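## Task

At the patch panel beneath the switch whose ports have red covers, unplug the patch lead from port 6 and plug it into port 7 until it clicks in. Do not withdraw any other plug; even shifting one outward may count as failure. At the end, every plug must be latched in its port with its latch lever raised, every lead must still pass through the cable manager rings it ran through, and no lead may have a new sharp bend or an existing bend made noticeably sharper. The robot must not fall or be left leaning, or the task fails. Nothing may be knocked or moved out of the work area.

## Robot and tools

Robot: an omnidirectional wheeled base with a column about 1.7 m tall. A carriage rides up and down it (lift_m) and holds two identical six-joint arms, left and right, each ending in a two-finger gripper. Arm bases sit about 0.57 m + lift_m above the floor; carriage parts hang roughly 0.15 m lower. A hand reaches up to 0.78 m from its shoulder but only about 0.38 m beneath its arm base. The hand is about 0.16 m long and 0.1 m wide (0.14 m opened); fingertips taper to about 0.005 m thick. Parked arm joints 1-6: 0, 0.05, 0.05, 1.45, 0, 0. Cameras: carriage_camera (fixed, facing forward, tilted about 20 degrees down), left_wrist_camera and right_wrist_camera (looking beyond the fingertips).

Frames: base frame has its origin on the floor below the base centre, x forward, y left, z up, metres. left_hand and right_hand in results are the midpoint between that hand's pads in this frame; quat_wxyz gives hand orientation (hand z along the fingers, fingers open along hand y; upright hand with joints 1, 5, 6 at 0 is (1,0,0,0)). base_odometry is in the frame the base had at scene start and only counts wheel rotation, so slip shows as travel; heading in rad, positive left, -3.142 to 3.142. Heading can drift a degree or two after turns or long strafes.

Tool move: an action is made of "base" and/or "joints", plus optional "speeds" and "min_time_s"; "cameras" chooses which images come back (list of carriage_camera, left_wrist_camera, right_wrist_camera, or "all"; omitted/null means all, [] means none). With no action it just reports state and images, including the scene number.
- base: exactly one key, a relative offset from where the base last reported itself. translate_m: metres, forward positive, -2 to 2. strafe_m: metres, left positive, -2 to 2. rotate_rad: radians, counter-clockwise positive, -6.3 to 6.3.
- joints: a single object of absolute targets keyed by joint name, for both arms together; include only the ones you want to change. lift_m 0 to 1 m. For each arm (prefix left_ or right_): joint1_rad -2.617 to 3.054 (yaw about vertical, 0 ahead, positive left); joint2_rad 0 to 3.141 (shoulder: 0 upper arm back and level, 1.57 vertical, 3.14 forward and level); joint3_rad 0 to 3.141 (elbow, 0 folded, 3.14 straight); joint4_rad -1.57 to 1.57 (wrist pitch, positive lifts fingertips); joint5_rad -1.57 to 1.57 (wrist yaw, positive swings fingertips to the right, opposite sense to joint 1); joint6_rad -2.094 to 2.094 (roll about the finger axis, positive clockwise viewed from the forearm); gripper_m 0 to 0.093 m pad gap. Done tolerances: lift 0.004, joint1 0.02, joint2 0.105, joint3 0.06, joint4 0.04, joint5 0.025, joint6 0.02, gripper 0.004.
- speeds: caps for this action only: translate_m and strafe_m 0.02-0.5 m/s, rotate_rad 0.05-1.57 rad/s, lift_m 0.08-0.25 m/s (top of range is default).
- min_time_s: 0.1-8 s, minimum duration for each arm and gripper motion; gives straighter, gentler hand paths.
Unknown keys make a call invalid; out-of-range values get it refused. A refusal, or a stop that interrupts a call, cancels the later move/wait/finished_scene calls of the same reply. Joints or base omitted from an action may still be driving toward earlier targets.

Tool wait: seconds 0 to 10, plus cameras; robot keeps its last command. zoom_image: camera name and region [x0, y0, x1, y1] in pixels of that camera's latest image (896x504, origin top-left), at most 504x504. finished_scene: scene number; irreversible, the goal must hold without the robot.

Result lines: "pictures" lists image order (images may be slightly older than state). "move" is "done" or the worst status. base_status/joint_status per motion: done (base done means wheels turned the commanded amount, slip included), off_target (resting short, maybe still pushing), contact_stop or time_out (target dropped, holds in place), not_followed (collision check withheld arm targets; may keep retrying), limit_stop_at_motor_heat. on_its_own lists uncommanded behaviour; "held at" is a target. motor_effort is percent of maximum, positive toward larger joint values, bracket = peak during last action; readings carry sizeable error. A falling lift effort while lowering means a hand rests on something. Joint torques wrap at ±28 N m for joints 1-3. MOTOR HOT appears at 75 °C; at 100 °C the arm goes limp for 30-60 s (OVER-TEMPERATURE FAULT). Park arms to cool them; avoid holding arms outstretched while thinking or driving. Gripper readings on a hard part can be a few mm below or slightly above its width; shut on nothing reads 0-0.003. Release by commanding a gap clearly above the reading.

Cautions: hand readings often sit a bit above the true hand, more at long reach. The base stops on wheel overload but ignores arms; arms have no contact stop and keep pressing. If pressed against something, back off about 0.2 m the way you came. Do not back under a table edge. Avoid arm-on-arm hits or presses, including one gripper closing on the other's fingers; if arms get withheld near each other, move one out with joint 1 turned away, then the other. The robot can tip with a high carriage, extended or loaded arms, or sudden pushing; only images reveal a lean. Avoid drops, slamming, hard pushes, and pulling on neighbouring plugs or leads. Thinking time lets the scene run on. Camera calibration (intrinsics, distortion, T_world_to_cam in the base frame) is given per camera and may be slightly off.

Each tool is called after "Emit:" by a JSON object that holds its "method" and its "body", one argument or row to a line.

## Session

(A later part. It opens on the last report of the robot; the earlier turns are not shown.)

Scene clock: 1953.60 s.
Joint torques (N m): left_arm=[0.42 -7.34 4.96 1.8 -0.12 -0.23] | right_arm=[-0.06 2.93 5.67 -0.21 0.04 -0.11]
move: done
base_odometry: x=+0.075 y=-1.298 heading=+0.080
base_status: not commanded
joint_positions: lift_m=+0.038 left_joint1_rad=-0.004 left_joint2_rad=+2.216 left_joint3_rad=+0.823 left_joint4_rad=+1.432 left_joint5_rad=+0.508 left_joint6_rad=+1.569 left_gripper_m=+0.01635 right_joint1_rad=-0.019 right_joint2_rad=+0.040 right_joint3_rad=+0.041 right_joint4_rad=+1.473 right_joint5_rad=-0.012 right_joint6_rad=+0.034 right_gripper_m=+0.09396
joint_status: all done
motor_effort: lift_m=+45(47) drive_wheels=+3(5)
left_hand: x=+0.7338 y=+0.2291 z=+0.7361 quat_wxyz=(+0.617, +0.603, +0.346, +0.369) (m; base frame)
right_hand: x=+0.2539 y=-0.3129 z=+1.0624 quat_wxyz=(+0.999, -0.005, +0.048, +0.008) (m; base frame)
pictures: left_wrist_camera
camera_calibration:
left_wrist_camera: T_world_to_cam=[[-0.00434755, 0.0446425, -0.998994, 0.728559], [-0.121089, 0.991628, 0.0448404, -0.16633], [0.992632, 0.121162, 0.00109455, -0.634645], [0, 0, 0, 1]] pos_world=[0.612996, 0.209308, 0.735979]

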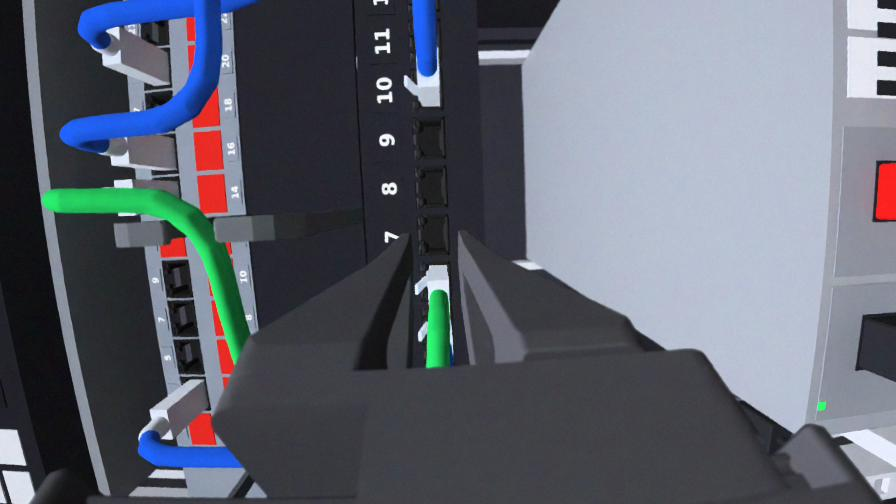

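Emit:
{"method": "move", "body": {
  "base": {"rotate_rad": 0.004},
  "joints": {"lift_m": 0.0398},
  "cameras": []
}}

Emit:
{"method": "move", "body": {
  "base": {"translate_m": 0.002},
  "speeds": {"translate_m": 0.02},
  "cameras": ["left_wrist_camera"]
}}

Emit:
{"method": "zoom_image", "body": {
  "camera": "left_wrist_camera",
  "region": [390, 220, 490, 320]
}}

Scene clock: 1974.83 s.
Joint torques (N m): left_arm=[0.49 -7.31 4.93 1.86 -0.13 -0.23] | right_arm=[-0.27 2.82 5.52 -0.17 0.08 -0.15]
move: done
base_odometry: x=+0.075 y=-1.297 heading=+0.083
base_status: done
joint_positions: lift_m=+0.039 left_joint1_rad=-0.005 left_joint2_rad=+2.216 left_joint3_rad=+0.823 left_joint4_rad=+1.429 left_joint5_rad=+0.509 left_joint6_rad=+1.569 left_gripper_m=+0.01635 right_joint1_rad=-0.019 right_joint2_rad=+0.040 right_joint3_rad=+0.041 right_joint4_rad=+1.473 right_joint5_rad=-0.012 right_joint6_rad=+0.034 right_gripper_m=+0.09396
joint_status: all done
motor_effort: lift_m=+45(49) drive_wheels=+6(8)
left_hand: x=+0.7337 y=+0.2284 z=+0.7366 quat_wxyz=(+0.617, +0.604, +0.346, +0.367) (m; base frame)
right_hand: x=+0.2539 y=-0.3129 z=+1.0637 quat_wxyz=(+0.999, -0.005, +0.048, +0.008) (m; base frame)
pictures: none
No camera images: "cameras" was empty.

Scene clock: 1975.47 s.
Joint torques (N m): left_arm=[0.49 -7.21 5.01 1.85 -0.13 -0.23] | right_arm=[-0.2 3 5.38 -0.12 0.05 -0.15]
move: done
base_odometry: x=+0.077 y=-1.297 heading=+0.083
base_status: done
joint_positions: lift_m=+0.039 left_joint1_rad=-0.005 left_joint2_rad=+2.216 left_joint3_rad=+0.823 left_joint4_rad=+1.429 left_joint5_rad=+0.509 left_joint6_rad=+1.569 left_gripper_m=+0.01636 right_joint1_rad=-0.019 right_joint2_rad=+0.040 right_joint3_rad=+0.041 right_joint4_rad=+1.473 right_joint5_rad=-0.012 right_joint6_rad=+0.034 right_gripper_m=+0.09396
joint_status: not commanded
motor_effort: lift_m=+45(45) drive_wheels=+3(11)
left_hand: x=+0.7337 y=+0.2284 z=+0.7366 quat_wxyz=(+0.617, +0.604, +0.346, +0.367) (m; base frame)
right_hand: x=+0.2540 y=-0.3130 z=+1.0637 quat_wxyz=(+0.999, -0.005, +0.049, +0.008) (m; base frame)
pictures: left_wrist_camera
camera_calibration:
left_wrist_camera: T_world_to_cam=[[-0.00809099, 0.0446867, -0.998968, 0.731737], [-0.119022, 0.991856, 0.0453325, -0.167671], [0.992859, 0.119266, -0.00270639, -0.631354], [0, 0, 0, 1]] pos_world=[0.61281, 0.208905, 0.736874]

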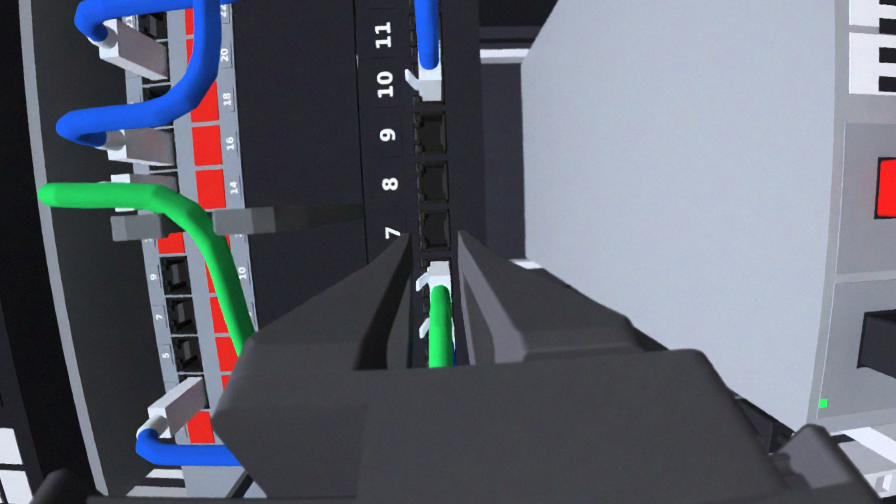

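Scaled by 5.040 from the camera's 896x504 image, which has a finer 1280x720 frame.

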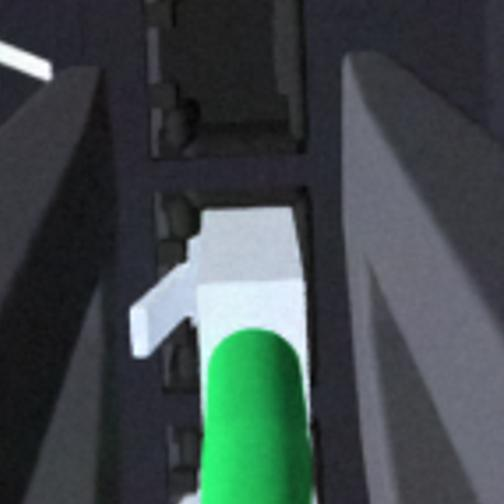

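Emit:
{"method": "move", "body": {
  "base": {"rotate_rad": 0.004},
  "joints": {"left_joint5_rad": 0.495},
  "cameras": []
}}

Emit:
{"method": "move", "body": {
  "base": {"translate_m": 0.001},
  "speeds": {"translate_m": 0.02},
  "cameras": ["left_wrist_camera"]
}}

Emit:
{"method": "zoom_image", "body": {
  "camera": "left_wrist_camera",
  "region": [390, 220, 490, 320]
}}

Scene clock: 1995.00 s.
Joint torques (N m): left_arm=[0.58 -7.31 4.9 1.87 -0.22 -0.23] | right_arm=[-0.18 2.99 5.3 -0.18 0 -0.11]
move: done
base_odometry: x=+0.077 y=-1.297 heading=+0.086
base_status: done
joint_positions: lift_m=+0.039 left_joint1_rad=-0.005 left_joint2_rad=+2.216 left_joint3_rad=+0.823 left_joint4_rad=+1.429 left_joint5_rad=+0.510 left_joint6_rad=+1.569 left_gripper_m=+0.01636 right_joint1_rad=-0.019 right_joint2_rad=+0.040 right_joint3_rad=+0.041 right_joint4_rad=+1.473 right_joint5_rad=-0.012 right_joint6_rad=+0.034 right_gripper_m=+0.09396
joint_status: all done
motor_effort: lift_m=+45(45) drive_wheels=-5(8)
left_hand: x=+0.7335 y=+0.2280 z=+0.7366 quat_wxyz=(+0.618, +0.604, +0.346, +0.366) (m; base frame)
right_hand: x=+0.2540 y=-0.3130 z=+1.0637 quat_wxyz=(+0.999, -0.005, +0.049, +0.008) (m; base frame)
pictures: none
No camera images: "cameras" was empty.

Scene clock: 1995.53 s.
Joint torques (N m): left_arm=[0.5 -7.39 4.93 1.86 -0.24 -0.22] | right_arm=[-0.17 3.08 5.26 -0.16 0.07 -0.14]
move: done
base_odometry: x=+0.078 y=-1.297 heading=+0.085
base_status: done
joint_positions: lift_m=+0.039 left_joint1_rad=-0.006 left_joint2_rad=+2.216 left_joint3_rad=+0.823 left_joint4_rad=+1.429 left_joint5_rad=+0.510 left_joint6_rad=+1.569 left_gripper_m=+0.01636 right_joint1_rad=-0.019 right_joint2_rad=+0.040 right_joint3_rad=+0.041 right_joint4_rad=+1.474 right_joint5_rad=-0.012 right_joint6_rad=+0.034 right_gripper_m=+0.09396
joint_status: not commanded
motor_effort: lift_m=+45(45) drive_wheels=-4(14)
left_hand: x=+0.7335 y=+0.2276 z=+0.7366 quat_wxyz=(+0.618, +0.604, +0.345, +0.366) (m; base frame)
right_hand: x=+0.2538 y=-0.3129 z=+1.0637 quat_wxyz=(+0.999, -0.005, +0.048, +0.008) (m; base frame)
pictures: left_wrist_camera
camera_calibration:
left_wrist_camera: T_world_to_cam=[[-0.00797409, 0.0447083, -0.998968, 0.731681], [-0.116426, 0.992164, 0.0453331, -0.168851], [0.993167, 0.116667, -0.0027064, -0.63074], [0, 0, 0, 1]] pos_world=[0.612606, 0.208402, 0.736874]

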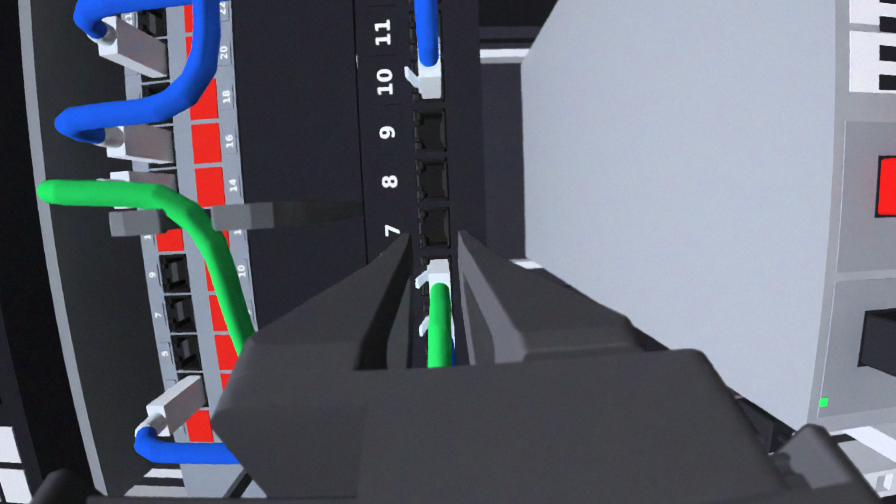

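Scaled by 5.040 from the camera's 896x504 image, which has a finer 1280x720 frame.

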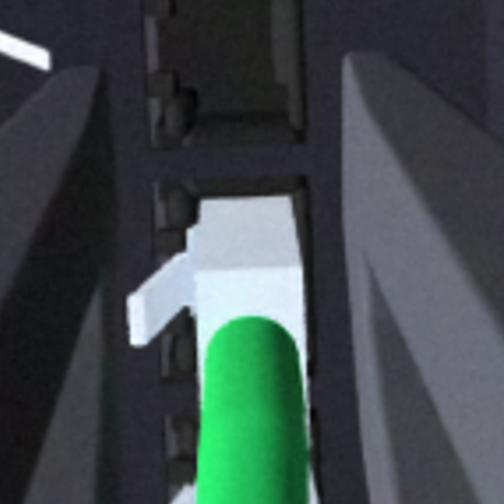

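Emit:
{"method": "move", "body": {
  "joints": {"left_gripper_m": 0.0125},
  "min_time_s": 0.8,
  "cameras": []
}}

Emit:
{"method": "move", "body": {
  "joints": {"lift_m": 0.0375},
  "cameras": []
}}

Emit:
{"method": "move", "body": {
  "joints": {"left_gripper_m": 0.0100},
  "min_time_s": 0.8,
  "cameras": ["left_wrist_camera"]
}}

Emit:
{"method": "zoom_image", "body": {
  "camera": "left_wrist_camera",
  "region": [390, 220, 490, 320]
}}

Scene clock: 2014.47 s.
Joint torques (N m): left_arm=[0.62 -7.32 4.93 1.8 -0.21 -0.24] | right_arm=[-0.03 2.89 5.31 -0.16 0.04 -0.15]
move: done
base_odometry: x=+0.078 y=-1.297 heading=+0.085
base_status: not commanded
joint_positions: lift_m=+0.039 left_joint1_rad=-0.006 left_joint2_rad=+2.216 left_joint3_rad=+0.823 left_joint4_rad=+1.434 left_joint5_rad=+0.510 left_joint6_rad=+1.569 left_gripper_m=+0.01266 right_joint1_rad=-0.019 right_joint2_rad=+0.040 right_joint3_rad=+0.041 right_joint4_rad=+1.474 right_joint5_rad=-0.012 right_joint6_rad=+0.034 right_gripper_m=+0.09396
joint_status: all done
motor_effort: lift_m=+45(45) drive_wheels=-3(5)
left_hand: x=+0.7334 y=+0.2276 z=+0.7378 quat_wxyz=(+0.619, +0.603, +0.344, +0.368) (m; base frame)
right_hand: x=+0.2538 y=-0.3129 z=+1.0637 quat_wxyz=(+0.999, -0.005, +0.048, +0.008) (m; base frame)
pictures: none
No camera images: "cameras" was empty.

Scene clock: 2014.87 s.
Joint torques (N m): left_arm=[0.62 -7.27 4.97 1.77 -0.21 -0.22] | right_arm=[-0.1 3.07 5.29 -0.21 0.08 -0.14]
move: done
base_odometry: x=+0.078 y=-1.297 heading=+0.085
base_status: not commanded
joint_positions: lift_m=+0.038 left_joint1_rad=-0.006 left_joint2_rad=+2.216 left_joint3_rad=+0.823 left_joint4_rad=+1.437 left_joint5_rad=+0.510 left_joint6_rad=+1.569 left_gripper_m=+0.01266 right_joint1_rad=-0.019 right_joint2_rad=+0.040 right_joint3_rad=+0.041 right_joint4_rad=+1.474 right_joint5_rad=-0.012 right_joint6_rad=+0.034 right_gripper_m=+0.09396
joint_status: all done
motor_effort: lift_m=+35(37) drive_wheels=+4(6)
left_hand: x=+0.7334 y=+0.2276 z=+0.7371 quat_wxyz=(+0.619, +0.603, +0.343, +0.369) (m; base frame)
right_hand: x=+0.2538 y=-0.3129 z=+1.0623 quat_wxyz=(+0.999, -0.005, +0.048, +0.008) (m; base frame)
pictures: none
No camera images: "cameras" was empty.

Scene clock: 2015.97 s.
Joint torques (N m): left_arm=[0.59 -7.27 4.93 1.78 -0.22 -0.23] | right_arm=[-0.09 2.95 5.42 -0.19 -0.02 -0.14]
move: done
base_odometry: x=+0.078 y=-1.297 heading=+0.085
base_status: not commanded
joint_positions: lift_m=+0.038 left_joint1_rad=-0.006 left_joint2_rad=+2.216 left_joint3_rad=+0.823 left_joint4_rad=+1.437 left_joint5_rad=+0.510 left_joint6_rad=+1.569 left_gripper_m=+0.01021 right_joint1_rad=-0.019 right_joint2_rad=+0.040 right_joint3_rad=+0.041 right_joint4_rad=+1.474 right_joint5_rad=-0.012 right_joint6_rad=+0.034 right_gripper_m=+0.09396
joint_status: all done
motor_effort: lift_m=+35(35) drive_wheels=+5(6)
left_hand: x=+0.7334 y=+0.2276 z=+0.7370 quat_wxyz=(+0.619, +0.603, +0.343, +0.369) (m; base frame)
right_hand: x=+0.2538 y=-0.3129 z=+1.0623 quat_wxyz=(+0.999, -0.005, +0.048, +0.008) (m; base frame)
pictures: left_wrist_camera
camera_calibration:
left_wrist_camera: T_world_to_cam=[[0.00037749, 0.0447027, -0.999, 0.726], [-0.116797, 0.992165, 0.0443527, -0.167891], [0.993156, 0.116663, 0.00559568, -0.636712], [0, 0, 0, 1]] pos_world=[0.612471, 0.208402, 0.736284]

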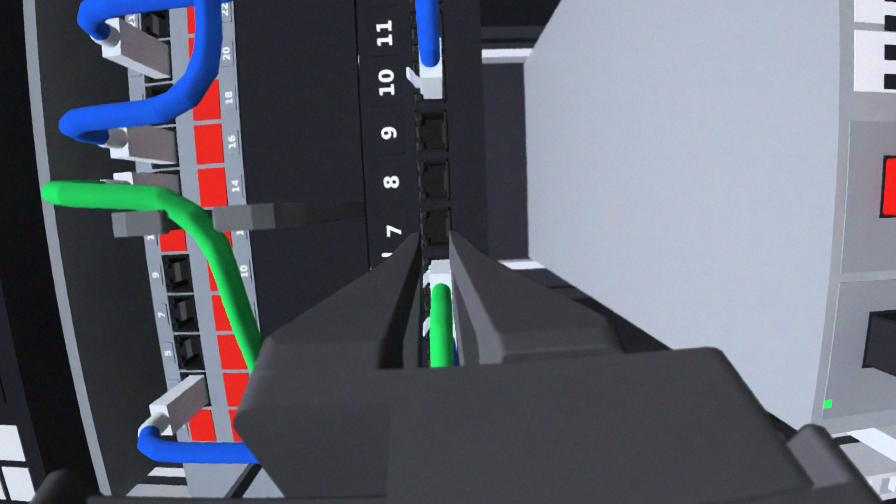

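Scaled by 5.040 from the camera's 896x504 image, which has a finer 1280x720 frame.

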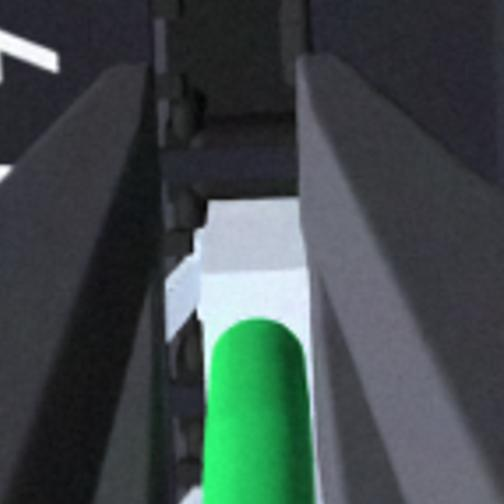

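Emit:
{"method": "move", "body": {
  "joints": {"lift_m": 0.0360},
  "cameras": []
}}

Emit:
{"method": "move", "body": {
  "joints": {"left_gripper_m": 0.0085},
  "min_time_s": 0.6,
  "cameras": ["left_wrist_camera"]
}}

Emit:
{"method": "zoom_image", "body": {
  "camera": "left_wrist_camera",
  "region": [390, 220, 490, 320]
}}

Scene clock: 2034.20 s.
Joint torques (N m): left_arm=[0.57 -7.28 4.94 1.73 -0.22 -0.23] | right_arm=[-0.08 2.89 5.3 -0.23 0.06 -0.11]
move: done
base_odometry: x=+0.078 y=-1.297 heading=+0.085
base_status: not commanded
joint_positions: lift_m=+0.036 left_joint1_rad=-0.006 left_joint2_rad=+2.216 left_joint3_rad=+0.823 left_joint4_rad=+1.442 left_joint5_rad=+0.510 left_joint6_rad=+1.569 left_gripper_m=+0.01019 right_joint1_rad=-0.019 right_joint2_rad=+0.040 right_joint3_rad=+0.041 right_joint4_rad=+1.474 right_joint5_rad=-0.012 right_joint6_rad=+0.034 right_gripper_m=+0.09396
joint_status: all done
motor_effort: lift_m=+34(35) drive_wheels=+5(5)
left_hand: x=+0.7333 y=+0.2276 z=+0.7366 quat_wxyz=(+0.620, +0.602, +0.341, +0.370) (m; base frame)
right_hand: x=+0.2538 y=-0.3129 z=+1.0609 quat_wxyz=(+0.999, -0.005, +0.048, +0.008) (m; base frame)
pictures: none
No camera images: "cameras" was empty.

Scene clock: 2035.07 s.
Joint torques (N m): left_arm=[0.61 -7.28 4.93 1.75 -0.21 -0.24] | right_arm=[-0.28 2.92 5.57 -0.2 0.04 -0.14]
move: done
base_odometry: x=+0.078 y=-1.297 heading=+0.085
base_status: not commanded
joint_positions: lift_m=+0.036 left_joint1_rad=-0.006 left_joint2_rad=+2.216 left_joint3_rad=+0.823 left_joint4_rad=+1.440 left_joint5_rad=+0.510 left_joint6_rad=+1.569 left_gripper_m=+0.00880 right_joint1_rad=-0.019 right_joint2_rad=+0.040 right_joint3_rad=+0.041 right_joint4_rad=+1.474 right_joint5_rad=-0.012 right_joint6_rad=+0.034 right_gripper_m=+0.09396
joint_status: all done
motor_effort: lift_m=+34(34) drive_wheels=+6(6)
left_hand: x=+0.7334 y=+0.2276 z=+0.7363 quat_wxyz=(+0.620, +0.602, +0.342, +0.370) (m; base frame)
right_hand: x=+0.2538 y=-0.3129 z=+1.0609 quat_wxyz=(+0.999, -0.005, +0.048, +0.008) (m; base frame)
pictures: left_wrist_camera
camera_calibration:
left_wrist_camera: T_world_to_cam=[[0.00350033, 0.0446749, -0.998995, 0.722995], [-0.116943, 0.992165, 0.0439597, -0.167466], [0.993132, 0.116672, 0.00869732, -0.63896], [0, 0, 0, 1]] pos_world=[0.612457, 0.208402, 0.735188]

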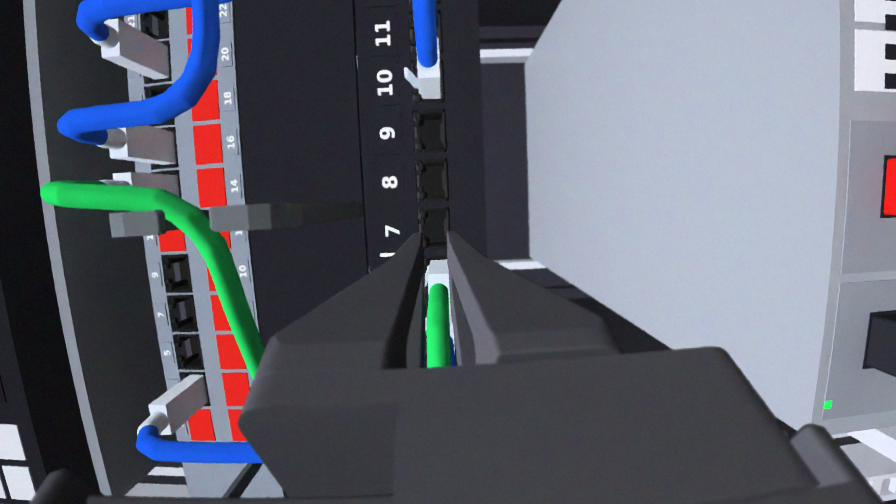

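Scaled by 5.040 from the camera's 896x504 image, which has a finer 1280x720 frame.

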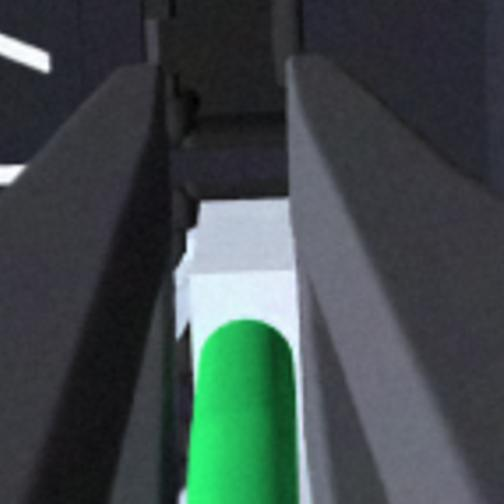

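Emit:
{"method": "move", "body": {
  "joints": {"left_gripper_m": 0.006},
  "min_time_s": 0.8,
  "cameras": ["left_wrist_camera"]
}}

Emit:
{"method": "zoom_image", "body": {
  "camera": "left_wrist_camera",
  "region": [390, 220, 490, 320]
}}

Scene clock: 2041.93 s.
Joint torques (N m): left_arm=[0.62 -7.34 4.93 1.77 -0.21 -0.23] | right_arm=[-0.21 2.96 5.52 -0.19 -0.01 -0.16]
move: done
base_odometry: x=+0.078 y=-1.297 heading=+0.085
base_status: not commanded
joint_positions: lift_m=+0.036 left_joint1_rad=-0.006 left_joint2_rad=+2.216 left_joint3_rad=+0.823 left_joint4_rad=+1.437 left_joint5_rad=+0.510 left_joint6_rad=+1.569 left_gripper_m=+0.00640 right_joint1_rad=-0.019 right_joint2_rad=+0.040 right_joint3_rad=+0.041 right_joint4_rad=+1.474 right_joint5_rad=-0.012 right_joint6_rad=+0.034 right_gripper_m=+0.09396
joint_status: all done
motor_effort: lift_m=+34(34) drive_wheels=+5(6)
left_hand: x=+0.7334 y=+0.2276 z=+0.7356 quat_wxyz=(+0.619, +0.603, +0.343, +0.369) (m; base frame)
right_hand: x=+0.2538 y=-0.3129 z=+1.0609 quat_wxyz=(+0.999, -0.005, +0.048, +0.008) (m; base frame)
pictures: left_wrist_camera
camera_calibration:
left_wrist_camera: T_world_to_cam=[[0.00037749, 0.0447027, -0.999, 0.724602], [-0.116797, 0.992165, 0.0443527, -0.167829], [0.993156, 0.116663, 0.00559568, -0.636704], [0, 0, 0, 1]] pos_world=[0.612471, 0.208402, 0.734884]

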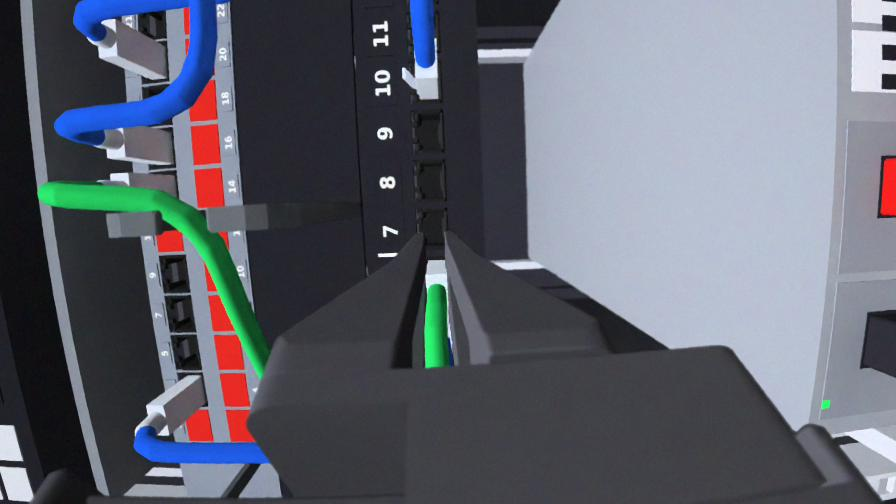

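Scaled by 5.040 from the camera's 896x504 image, which has a finer 1280x720 frame.

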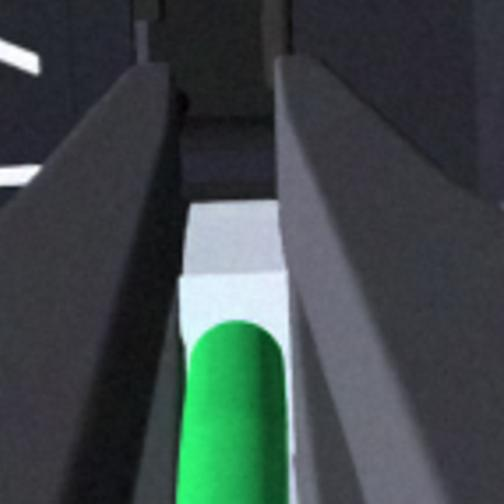

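Emit:
{"method": "move", "body": {
  "joints": {"left_gripper_m": 0.002, "left_joint1_rad": -0.004, "left_joint5_rad": 0.508, "left_joint4_rad": 1.437},
  "min_time_s": 1.0,
  "cameras": []
}}

Emit:
{"method": "move", "body": {
  "base": {"translate_m": -0.007},
  "speeds": {"translate_m": 0.02},
  "cameras": ["left_wrist_camera"]
}}

Emit:
{"method": "zoom_image", "body": {
  "camera": "left_wrist_camera",
  "region": [390, 190, 490, 290]
}}

Scene clock: 2059.63 s.
Joint torques (N m): left_arm=[0.24 -7.27 4.94 1.85 -0.07 -0.22] | right_arm=[-0.23 2.92 5.42 -0.22 -0.02 -0.14]
move: off_target
base_odometry: x=+0.078 y=-1.297 heading=+0.085
base_status: not commanded
joint_positions: lift_m=+0.036 left_joint1_rad=-0.006 left_joint2_rad=+2.216 left_joint3_rad=+0.823 left_joint4_rad=+1.437 left_joint5_rad=+0.511 left_joint6_rad=+1.569 left_gripper_m=+0.00640 right_joint1_rad=-0.019 right_joint2_rad=+0.040 right_joint3_rad=+0.041 right_joint4_rad=+1.474 right_joint5_rad=-0.012 right_joint6_rad=+0.034 right_gripper_m=+0.09396
joint_status: left_gripper_m off_target (ended at +0.00640, target +0.00200); the others done
motor_effort: lift_m=+34(34) drive_wheels=+5(6)
left_hand: x=+0.7333 y=+0.2275 z=+0.7356 quat_wxyz=(+0.619, +0.603, +0.343, +0.368) (m; base frame)
right_hand: x=+0.2538 y=-0.3129 z=+1.0609 quat_wxyz=(+0.999, -0.005, +0.048, +0.008) (m; base frame)
pictures: none
No camera images: "cameras" was empty.

Scene clock: 2060.37 s.
Joint torques (N m): left_arm=[0.5 -7.39 3.73 2.02 0.1 -0.23] | right_arm=[-0.02 2.93 5.52 -0.14 0.03 -0.15]
move: done
base_odometry: x=+0.071 y=-1.298 heading=+0.084
base_status: done
joint_positions: lift_m=+0.036 left_joint1_rad=-0.009 left_joint2_rad=+2.216 left_joint3_rad=+0.836 left_joint4_rad=+1.419 left_joint5_rad=+0.499 left_joint6_rad=+1.569 left_gripper_m=+0.00616 right_joint1_rad=-0.019 right_joint2_rad=+0.040 right_joint3_rad=+0.041 right_joint4_rad=+1.473 right_joint5_rad=-0.012 right_joint6_rad=+0.034 right_gripper_m=+0.09396
joint_status: not commanded
motor_effort: lift_m=+34(34) drive_wheels=-7(13)
left_hand: x=+0.7371 y=+0.2279 z=+0.7360 quat_wxyz=(+0.617, +0.602, +0.347, +0.370) (m; base frame)
right_hand: x=+0.2539 y=-0.3129 z=+1.0609 quat_wxyz=(+0.999, -0.005, +0.048, +0.008) (m; base frame)
pictures: left_wrist_camera
camera_calibration:
left_wrist_camera: T_world_to_cam=[[-0.00456688, 0.0442176, -0.999011, 0.728686], [-0.124885, 0.991175, 0.0444417, -0.161502], [0.992161, 0.124964, 0.000995525, -0.638245], [0, 0, 0, 1]] pos_world=[0.6164, 0.207614, 0.735779]

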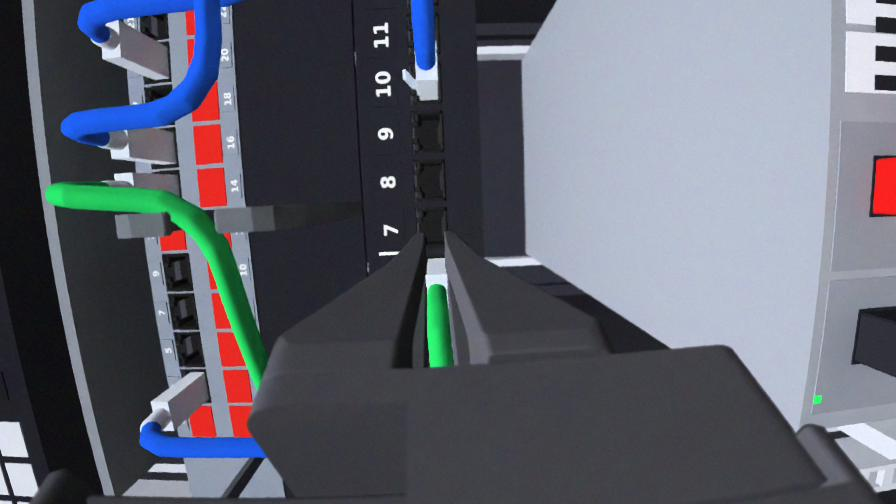

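Scaled by 5.040 from the camera's 896x504 image, which has a finer 1280x720 frame.

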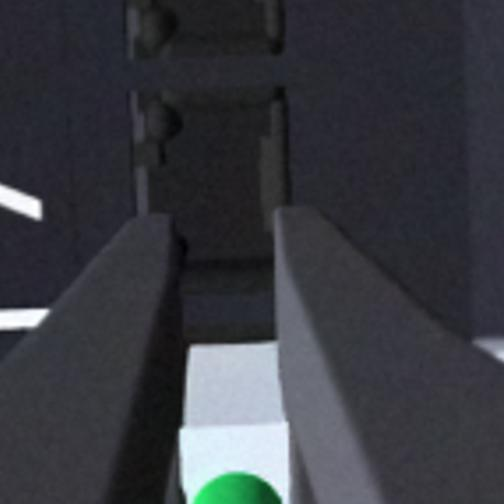

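Emit:
{"method": "move", "body": {
  "base": {"translate_m": -0.005},
  "speeds": {"translate_m": 0.02},
  "cameras": ["left_wrist_camera"]
}}

Emit:
{"method": "zoom_image", "body": {
  "camera": "left_wrist_camera",
  "region": [390, 190, 490, 290]
}}

Scene clock: 2073.60 s.
Joint torques (N m): left_arm=[0.46 -7.43 3.9 2.04 0.06 -0.22] | right_arm=[-0.13 2.88 5.48 -0.12 0.03 -0.11]
move: done
base_odometry: x=+0.066 y=-1.299 heading=+0.083
base_status: done
joint_positions: lift_m=+0.036 left_joint1_rad=-0.009 left_joint2_rad=+2.216 left_joint3_rad=+0.835 left_joint4_rad=+1.421 left_joint5_rad=+0.500 left_joint6_rad=+1.569 left_gripper_m=+0.00615 right_joint1_rad=-0.019 right_joint2_rad=+0.040 right_joint3_rad=+0.041 right_joint4_rad=+1.473 right_joint5_rad=-0.012 right_joint6_rad=+0.034 right_gripper_m=+0.09396
joint_status: not commanded
motor_effort: lift_m=+34(34) drive_wheels=-8(13)
left_hand: x=+0.7369 y=+0.2278 z=+0.7360 quat_wxyz=(+0.617, +0.602, +0.346, +0.370) (m; base frame)
right_hand: x=+0.2539 y=-0.3129 z=+1.0609 quat_wxyz=(+0.999, -0.005, +0.048, +0.008) (m; base frame)
pictures: left_wrist_camera
camera_calibration:
left_wrist_camera: T_world_to_cam=[[-0.00413483, 0.0442717, -0.999011, 0.728408], [-0.124103, 0.991274, 0.0444425, -0.162042], [0.992261, 0.124164, 0.00139552, -0.638134], [0, 0, 0, 1]] pos_world=[0.616098, 0.207613, 0.735779]

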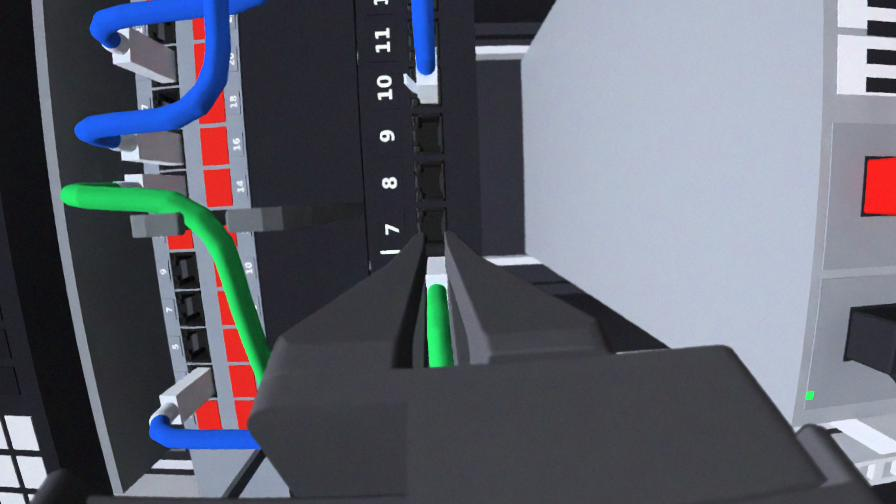

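Scaled by 5.040 from the camera's 896x504 image, which has a finer 1280x720 frame.

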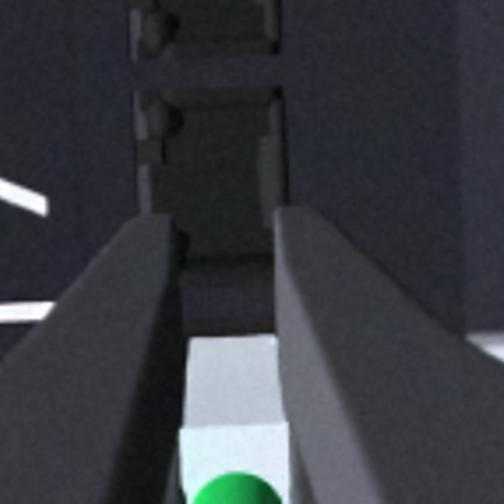

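Emit:
{"method": "move", "body": {
  "base": {"translate_m": -0.004},
  "speeds": {"translate_m": 0.02},
  "cameras": ["left_wrist_camera"]
}}

Emit:
{"method": "zoom_image", "body": {
  "camera": "left_wrist_camera",
  "region": [390, 190, 490, 290]
}}

Scene clock: 2081.57 s.
Joint torques (N m): left_arm=[0.53 -7.28 3.95 1.98 0.03 -0.22] | right_arm=[-0.2 2.85 5.26 -0.2 0.02 -0.11]
move: done
base_odometry: x=+0.062 y=-1.299 heading=+0.082
base_status: done
joint_positions: lift_m=+0.036 left_joint1_rad=-0.009 left_joint2_rad=+2.216 left_joint3_rad=+0.835 left_joint4_rad=+1.426 left_joint5_rad=+0.503 left_joint6_rad=+1.569 left_gripper_m=+0.00615 right_joint1_rad=-0.019 right_joint2_rad=+0.040 right_joint3_rad=+0.041 right_joint4_rad=+1.473 right_joint5_rad=-0.012 right_joint6_rad=+0.034 right_gripper_m=+0.09396
joint_status: not commanded
motor_effort: lift_m=+34(34) drive_wheels=-9(13)
left_hand: x=+0.7365 y=+0.2273 z=+0.7372 quat_wxyz=(+0.619, +0.602, +0.344, +0.370) (m; base frame)
right_hand: x=+0.2539 y=-0.3129 z=+1.0609 quat_wxyz=(+0.999, -0.005, +0.048, +0.008) (m; base frame)
pictures: left_wrist_camera
camera_calibration:
left_wrist_camera: T_world_to_cam=[[0.00174141, 0.0443933, -0.999013, 0.725275], [-0.120958, 0.991688, 0.043857, -0.163593], [0.992656, 0.120762, 0.00709666, -0.641531], [0, 0, 0, 1]] pos_world=[0.615769, 0.207508, 0.736286]

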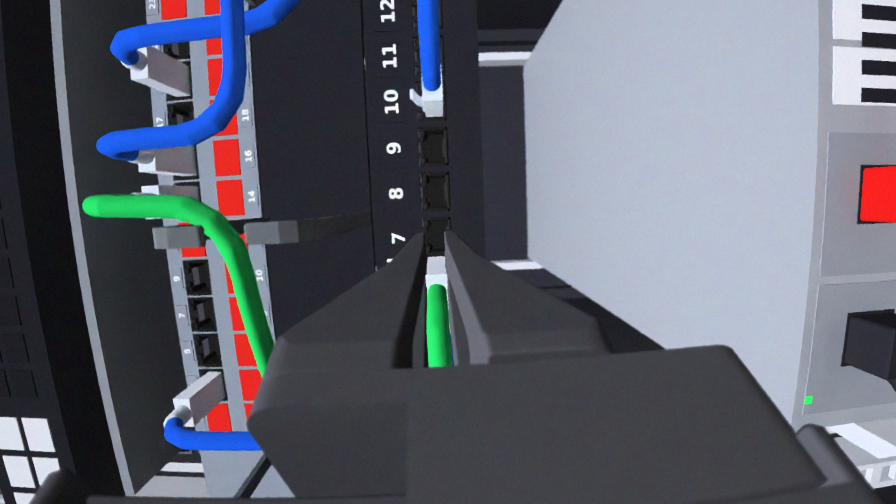

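Scaled by 5.040 from the camera's 896x504 image, which has a finer 1280x720 frame.

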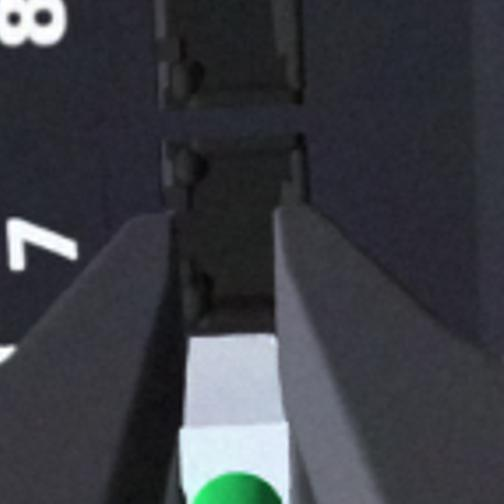

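Emit:
{"method": "move", "body": {
  "base": {"translate_m": -0.012},
  "speeds": {"translate_m": 0.03},
  "cameras": []
}}

Emit:
{"method": "move", "body": {
  "base": {"strafe_m": -0.0155},
  "speeds": {"strafe_m": 0.04},
  "cameras": ["left_wrist_camera"]
}}

Emit:
{"method": "zoom_image", "body": {
  "camera": "left_wrist_camera",
  "region": [385, 170, 505, 290]
}}

Scene clock: 2126.77 s.
Joint torques (N m): left_arm=[0.53 -7.3 3.92 1.94 0.01 -0.23] | right_arm=[-0.06 2.89 5.3 -0.18 0.01 -0.11]
move: done
base_odometry: x=+0.050 y=-1.301 heading=+0.081
base_status: done
joint_positions: lift_m=+0.036 left_joint1_rad=-0.009 left_joint2_rad=+2.216 left_joint3_rad=+0.835 left_joint4_rad=+1.428 left_joint5_rad=+0.504 left_joint6_rad=+1.569 left_gripper_m=+0.00615 right_joint1_rad=-0.019 right_joint2_rad=+0.040 right_joint3_rad=+0.041 right_joint4_rad=+1.473 right_joint5_rad=-0.012 right_joint6_rad=+0.034 right_gripper_m=+0.09396
joint_status: not commanded
motor_effort: lift_m=+34(34) drive_wheels=+8(14)
left_hand: x=+0.7364 y=+0.2271 z=+0.7375 quat_wxyz=(+0.619, +0.602, +0.343, +0.370) (m; base frame)
right_hand: x=+0.2540 y=-0.3130 z=+1.0609 quat_wxyz=(+0.999, -0.005, +0.049, +0.008) (m; base frame)
pictures: none
No camera images: "cameras" was empty.

Scene clock: 2127.63 s.
Joint torques (N m): left_arm=[0.43 -7.34 3.95 1.98 0.01 -0.22] | right_arm=[-0.25 2.92 5.37 -0.15 0.03 -0.15]
move: done
base_odometry: x=+0.052 y=-1.316 heading=+0.082
base_status: done
joint_positions: lift_m=+0.036 left_joint1_rad=-0.008 left_joint2_rad=+2.216 left_joint3_rad=+0.835 left_joint4_rad=+1.428 left_joint5_rad=+0.504 left_joint6_rad=+1.569 left_gripper_m=+0.00614 right_joint1_rad=-0.019 right_joint2_rad=+0.040 right_joint3_rad=+0.041 right_joint4_rad=+1.473 right_joint5_rad=-0.012 right_joint6_rad=+0.034 right_gripper_m=+0.09396
joint_status: not commanded
motor_effort: lift_m=+34(34) drive_wheels=+8(9)
left_hand: x=+0.7365 y=+0.2277 z=+0.7375 quat_wxyz=(+0.619, +0.601, +0.343, +0.371) (m; base frame)
right_hand: x=+0.2539 y=-0.3129 z=+1.0609 quat_wxyz=(+0.999, -0.005, +0.048, +0.008) (m; base frame)
pictures: left_wrist_camera
camera_calibration:
left_wrist_camera: T_world_to_cam=[[0.00294385, 0.0444417, -0.999008, 0.724604], [-0.121022, 0.991685, 0.0437593, -0.163894], [0.992645, 0.120773, 0.0082978, -0.642356], [0, 0, 0, 1]] pos_world=[0.615664, 0.207908, 0.736387]

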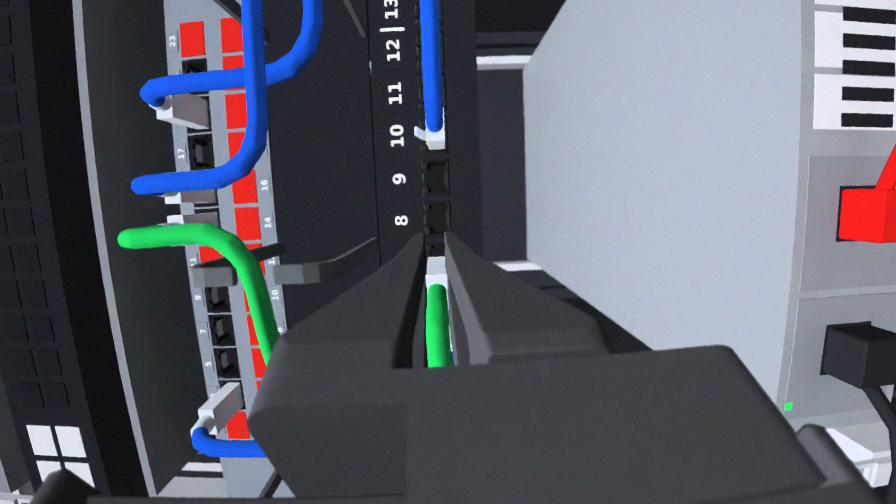

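Scaled by 4.200 from the camera's 896x504 image, which has a finer 1280x720 frame.

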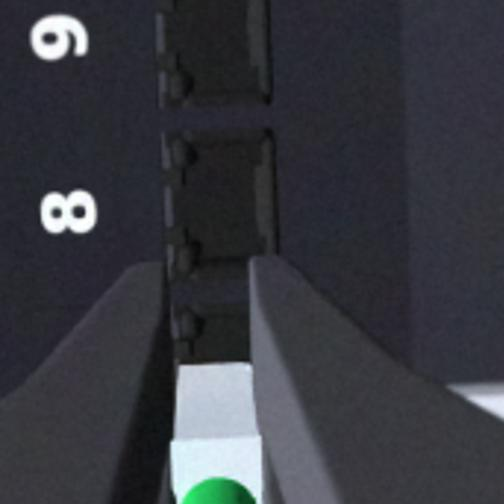

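Emit:
{"method": "move", "body": {
  "base": {"translate_m": 0.011},
  "joints": {"left_joint4_rad": 1.430},
  "speeds": {"translate_m": 0.03},
  "cameras": ["left_wrist_camera"]
}}

Emit:
{"method": "zoom_image", "body": {
  "camera": "left_wrist_camera",
  "region": [385, 170, 505, 290]
}}

Scene clock: 2157.67 s.
Joint torques (N m): left_arm=[0.21 -7.41 3.97 1.92 -0.03 -0.23] | right_arm=[0.14 2.93 5.41 -0.21 0.1 -0.12]
move: done
base_odometry: x=+0.063 y=-1.315 heading=+0.081
base_status: done
joint_positions: lift_m=+0.036 left_joint1_rad=-0.007 left_joint2_rad=+2.216 left_joint3_rad=+0.835 left_joint4_rad=+1.424 left_joint5_rad=+0.504 left_joint6_rad=+1.569 left_gripper_m=+0.00614 right_joint1_rad=-0.019 right_joint2_rad=+0.040 right_joint3_rad=+0.041 right_joint4_rad=+1.473 right_joint5_rad=-0.013 right_joint6_rad=+0.034 right_gripper_m=+0.09396
joint_status: all done
motor_effort: lift_m=+34(34) drive_wheels=-6(13)
left_hand: x=+0.7366 y=+0.2281 z=+0.7367 quat_wxyz=(+0.618, +0.602, +0.345, +0.370) (m; base frame)
right_hand: x=+0.2539 y=-0.3129 z=+1.0609 quat_wxyz=(+0.999, -0.005, +0.048, +0.008) (m; base frame)
pictures: left_wrist_camera
camera_calibration:
left_wrist_camera: T_world_to_cam=[[-0.000524684, 0.0445184, -0.999008, 0.726407], [-0.121663, 0.991585, 0.0442515, -0.164112], [0.992571, 0.121565, 0.00489596, -0.64012], [0, 0, 0, 1]] pos_world=[0.61578, 0.208209, 0.736083]

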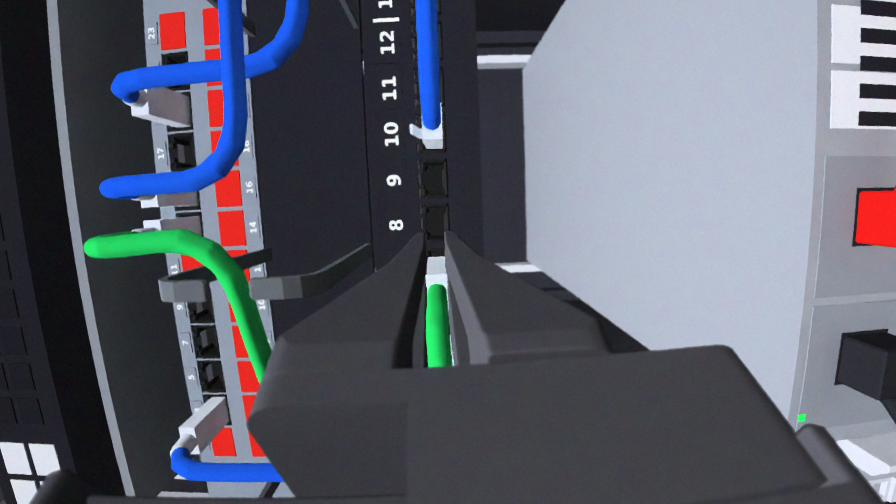

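Scaled by 4.200 from the camera's 896x504 image, which has a finer 1280x720 frame.

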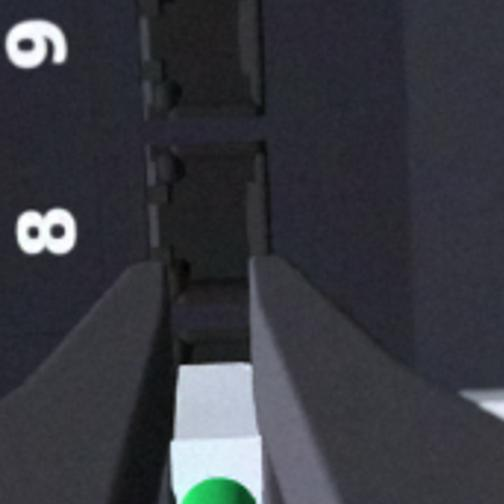

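Emit:
{"method": "move", "body": {
  "base": {"strafe_m": -0.0045},
  "joints": {"left_joint4_rad": 1.427},
  "speeds": {"strafe_m": 0.02},
  "cameras": ["left_wrist_camera"]
}}

Emit:
{"method": "zoom_image", "body": {
  "camera": "left_wrist_camera",
  "region": [385, 170, 505, 290]
}}

Scene clock: 2203.83 s.
Joint torques (N m): left_arm=[0.17 -7.41 4 1.93 0.01 -0.24] | right_arm=[-0.12 2.85 5.46 -0.2 0.05 -0.08]
move: done
base_odometry: x=+0.063 y=-1.319 heading=+0.081
base_status: done
joint_positions: lift_m=+0.036 left_joint1_rad=-0.005 left_joint2_rad=+2.216 left_joint3_rad=+0.834 left_joint4_rad=+1.420 left_joint5_rad=+0.504 left_joint6_rad=+1.569 left_gripper_m=+0.00614 right_joint1_rad=-0.019 right_joint2_rad=+0.040 right_joint3_rad=+0.041 right_joint4_rad=+1.474 right_joint5_rad=-0.013 right_joint6_rad=+0.034 right_gripper_m=+0.09396
joint_status: all done
motor_effort: lift_m=+34(34) drive_wheels=+8(11)
left_hand: x=+0.7367 y=+0.2291 z=+0.7355 quat_wxyz=(+0.617, +0.602, +0.347, +0.369) (m; base frame)
right_hand: x=+0.2538 y=-0.3129 z=+1.0609 quat_wxyz=(+0.999, -0.005, +0.048, +0.008) (m; base frame)
pictures: left_wrist_camera
camera_calibration:
left_wrist_camera: T_world_to_cam=[[-0.0056543, 0.0444828, -0.998994, 0.728923], [-0.123642, 0.991313, 0.0448406, -0.164023], [0.992311, 0.123772, -0.000105221, -0.63696], [0, 0, 0, 1]] pos_world=[0.615904, 0.209012, 0.735477]

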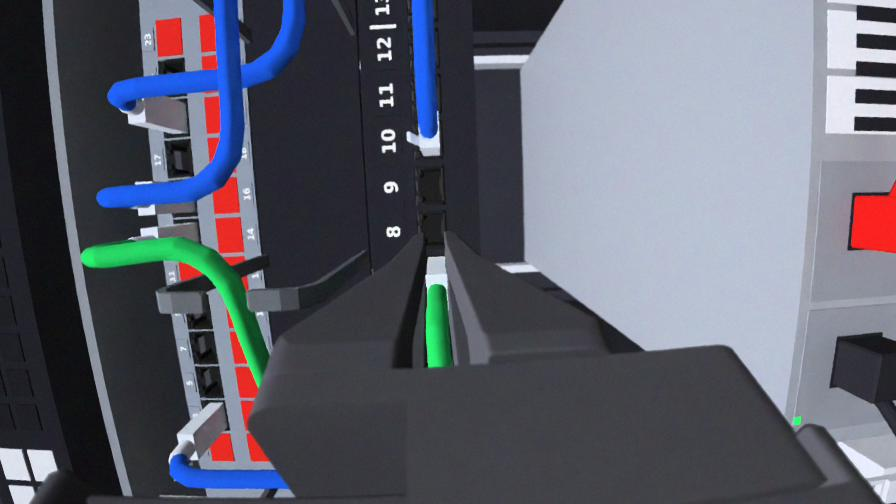

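Scaled by 4.200 from the camera's 896x504 image, which has a finer 1280x720 frame.

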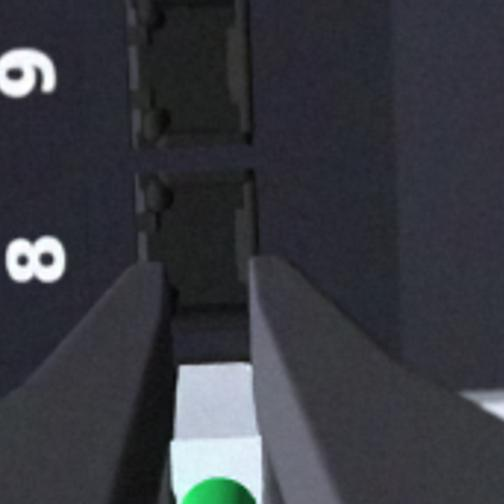

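Emit:
{"method": "move", "body": {
  "base": {"translate_m": 0.005},
  "speeds": {"translate_m": 0.02},
  "cameras": ["left_wrist_camera"]
}}

Emit:
{"method": "zoom_image", "body": {
  "camera": "left_wrist_camera",
  "region": [385, 170, 505, 290]
}}

Scene clock: 2221.87 s.
Joint torques (N m): left_arm=[0.06 -7.35 4.41 1.88 -0.05 -0.22] | right_arm=[-0.03 3.03 5.52 -0.16 0.06 -0.14]
move: done
base_odometry: x=+0.068 y=-1.319 heading=+0.081
base_status: done
joint_positions: lift_m=+0.036 left_joint1_rad=-0.004 left_joint2_rad=+2.216 left_joint3_rad=+0.829 left_joint4_rad=+1.424 left_joint5_rad=+0.511 left_joint6_rad=+1.569 left_gripper_m=+0.00614 right_joint1_rad=-0.019 right_joint2_rad=+0.040 right_joint3_rad=+0.041 right_joint4_rad=+1.473 right_joint5_rad=-0.013 right_joint6_rad=+0.034 right_gripper_m=+0.09396
joint_status: not commanded
motor_effort: lift_m=+34(34) drive_wheels=+3(14)
left_hand: x=+0.7351 y=+0.2284 z=+0.7348 quat_wxyz=(+0.618, +0.604, +0.345, +0.367) (m; base frame)
right_hand: x=+0.2539 y=-0.3129 z=+1.0609 quat_wxyz=(+0.999, -0.005, +0.048, +0.008) (m; base frame)
pictures: left_wrist_camera
camera_calibration:
left_wrist_camera: T_world_to_cam=[[-0.00611499, 0.0447274, -0.998981, 0.728531], [-0.117608, 0.992034, 0.0451363, -0.168361], [0.993041, 0.117764, -0.000805996, -0.634057], [0, 0, 0, 1]] pos_world=[0.6143, 0.209103, 0.734876]

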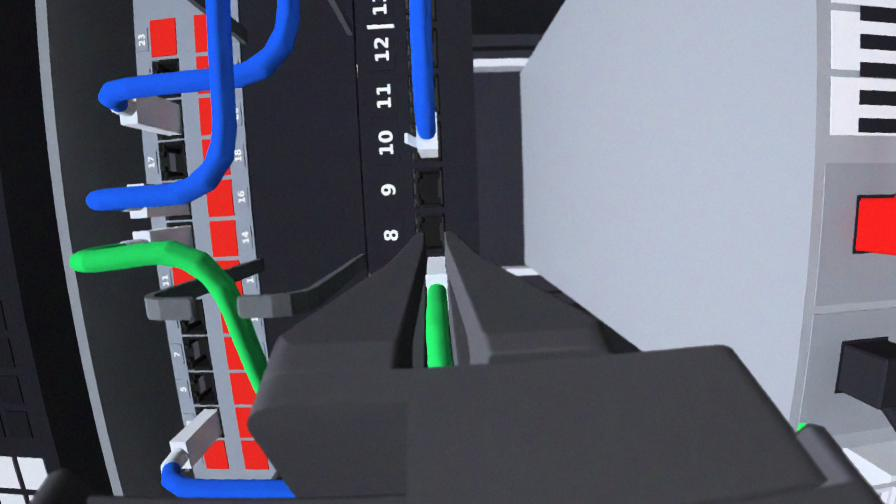

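Scaled by 4.200 from the camera's 896x504 image, which has a finer 1280x720 frame.

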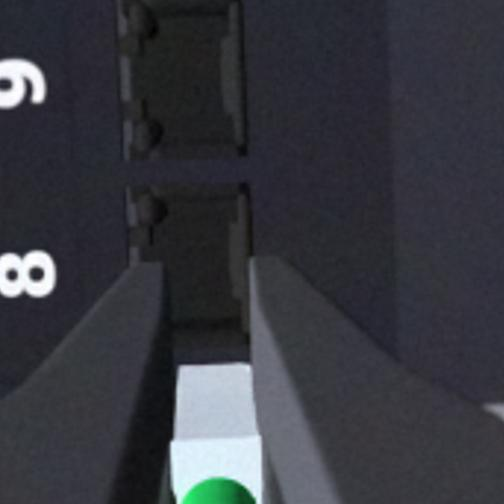

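Emit:
{"method": "zoom_image", "body": {
  "camera": "left_wrist_camera",
  "region": [405, 215, 465, 275]
}}

Scaled by 8.400 from the camera's 896x504 image, which has a finer 1280x720 frame.

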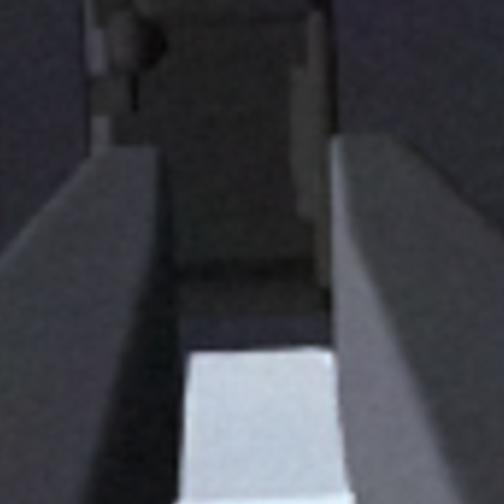

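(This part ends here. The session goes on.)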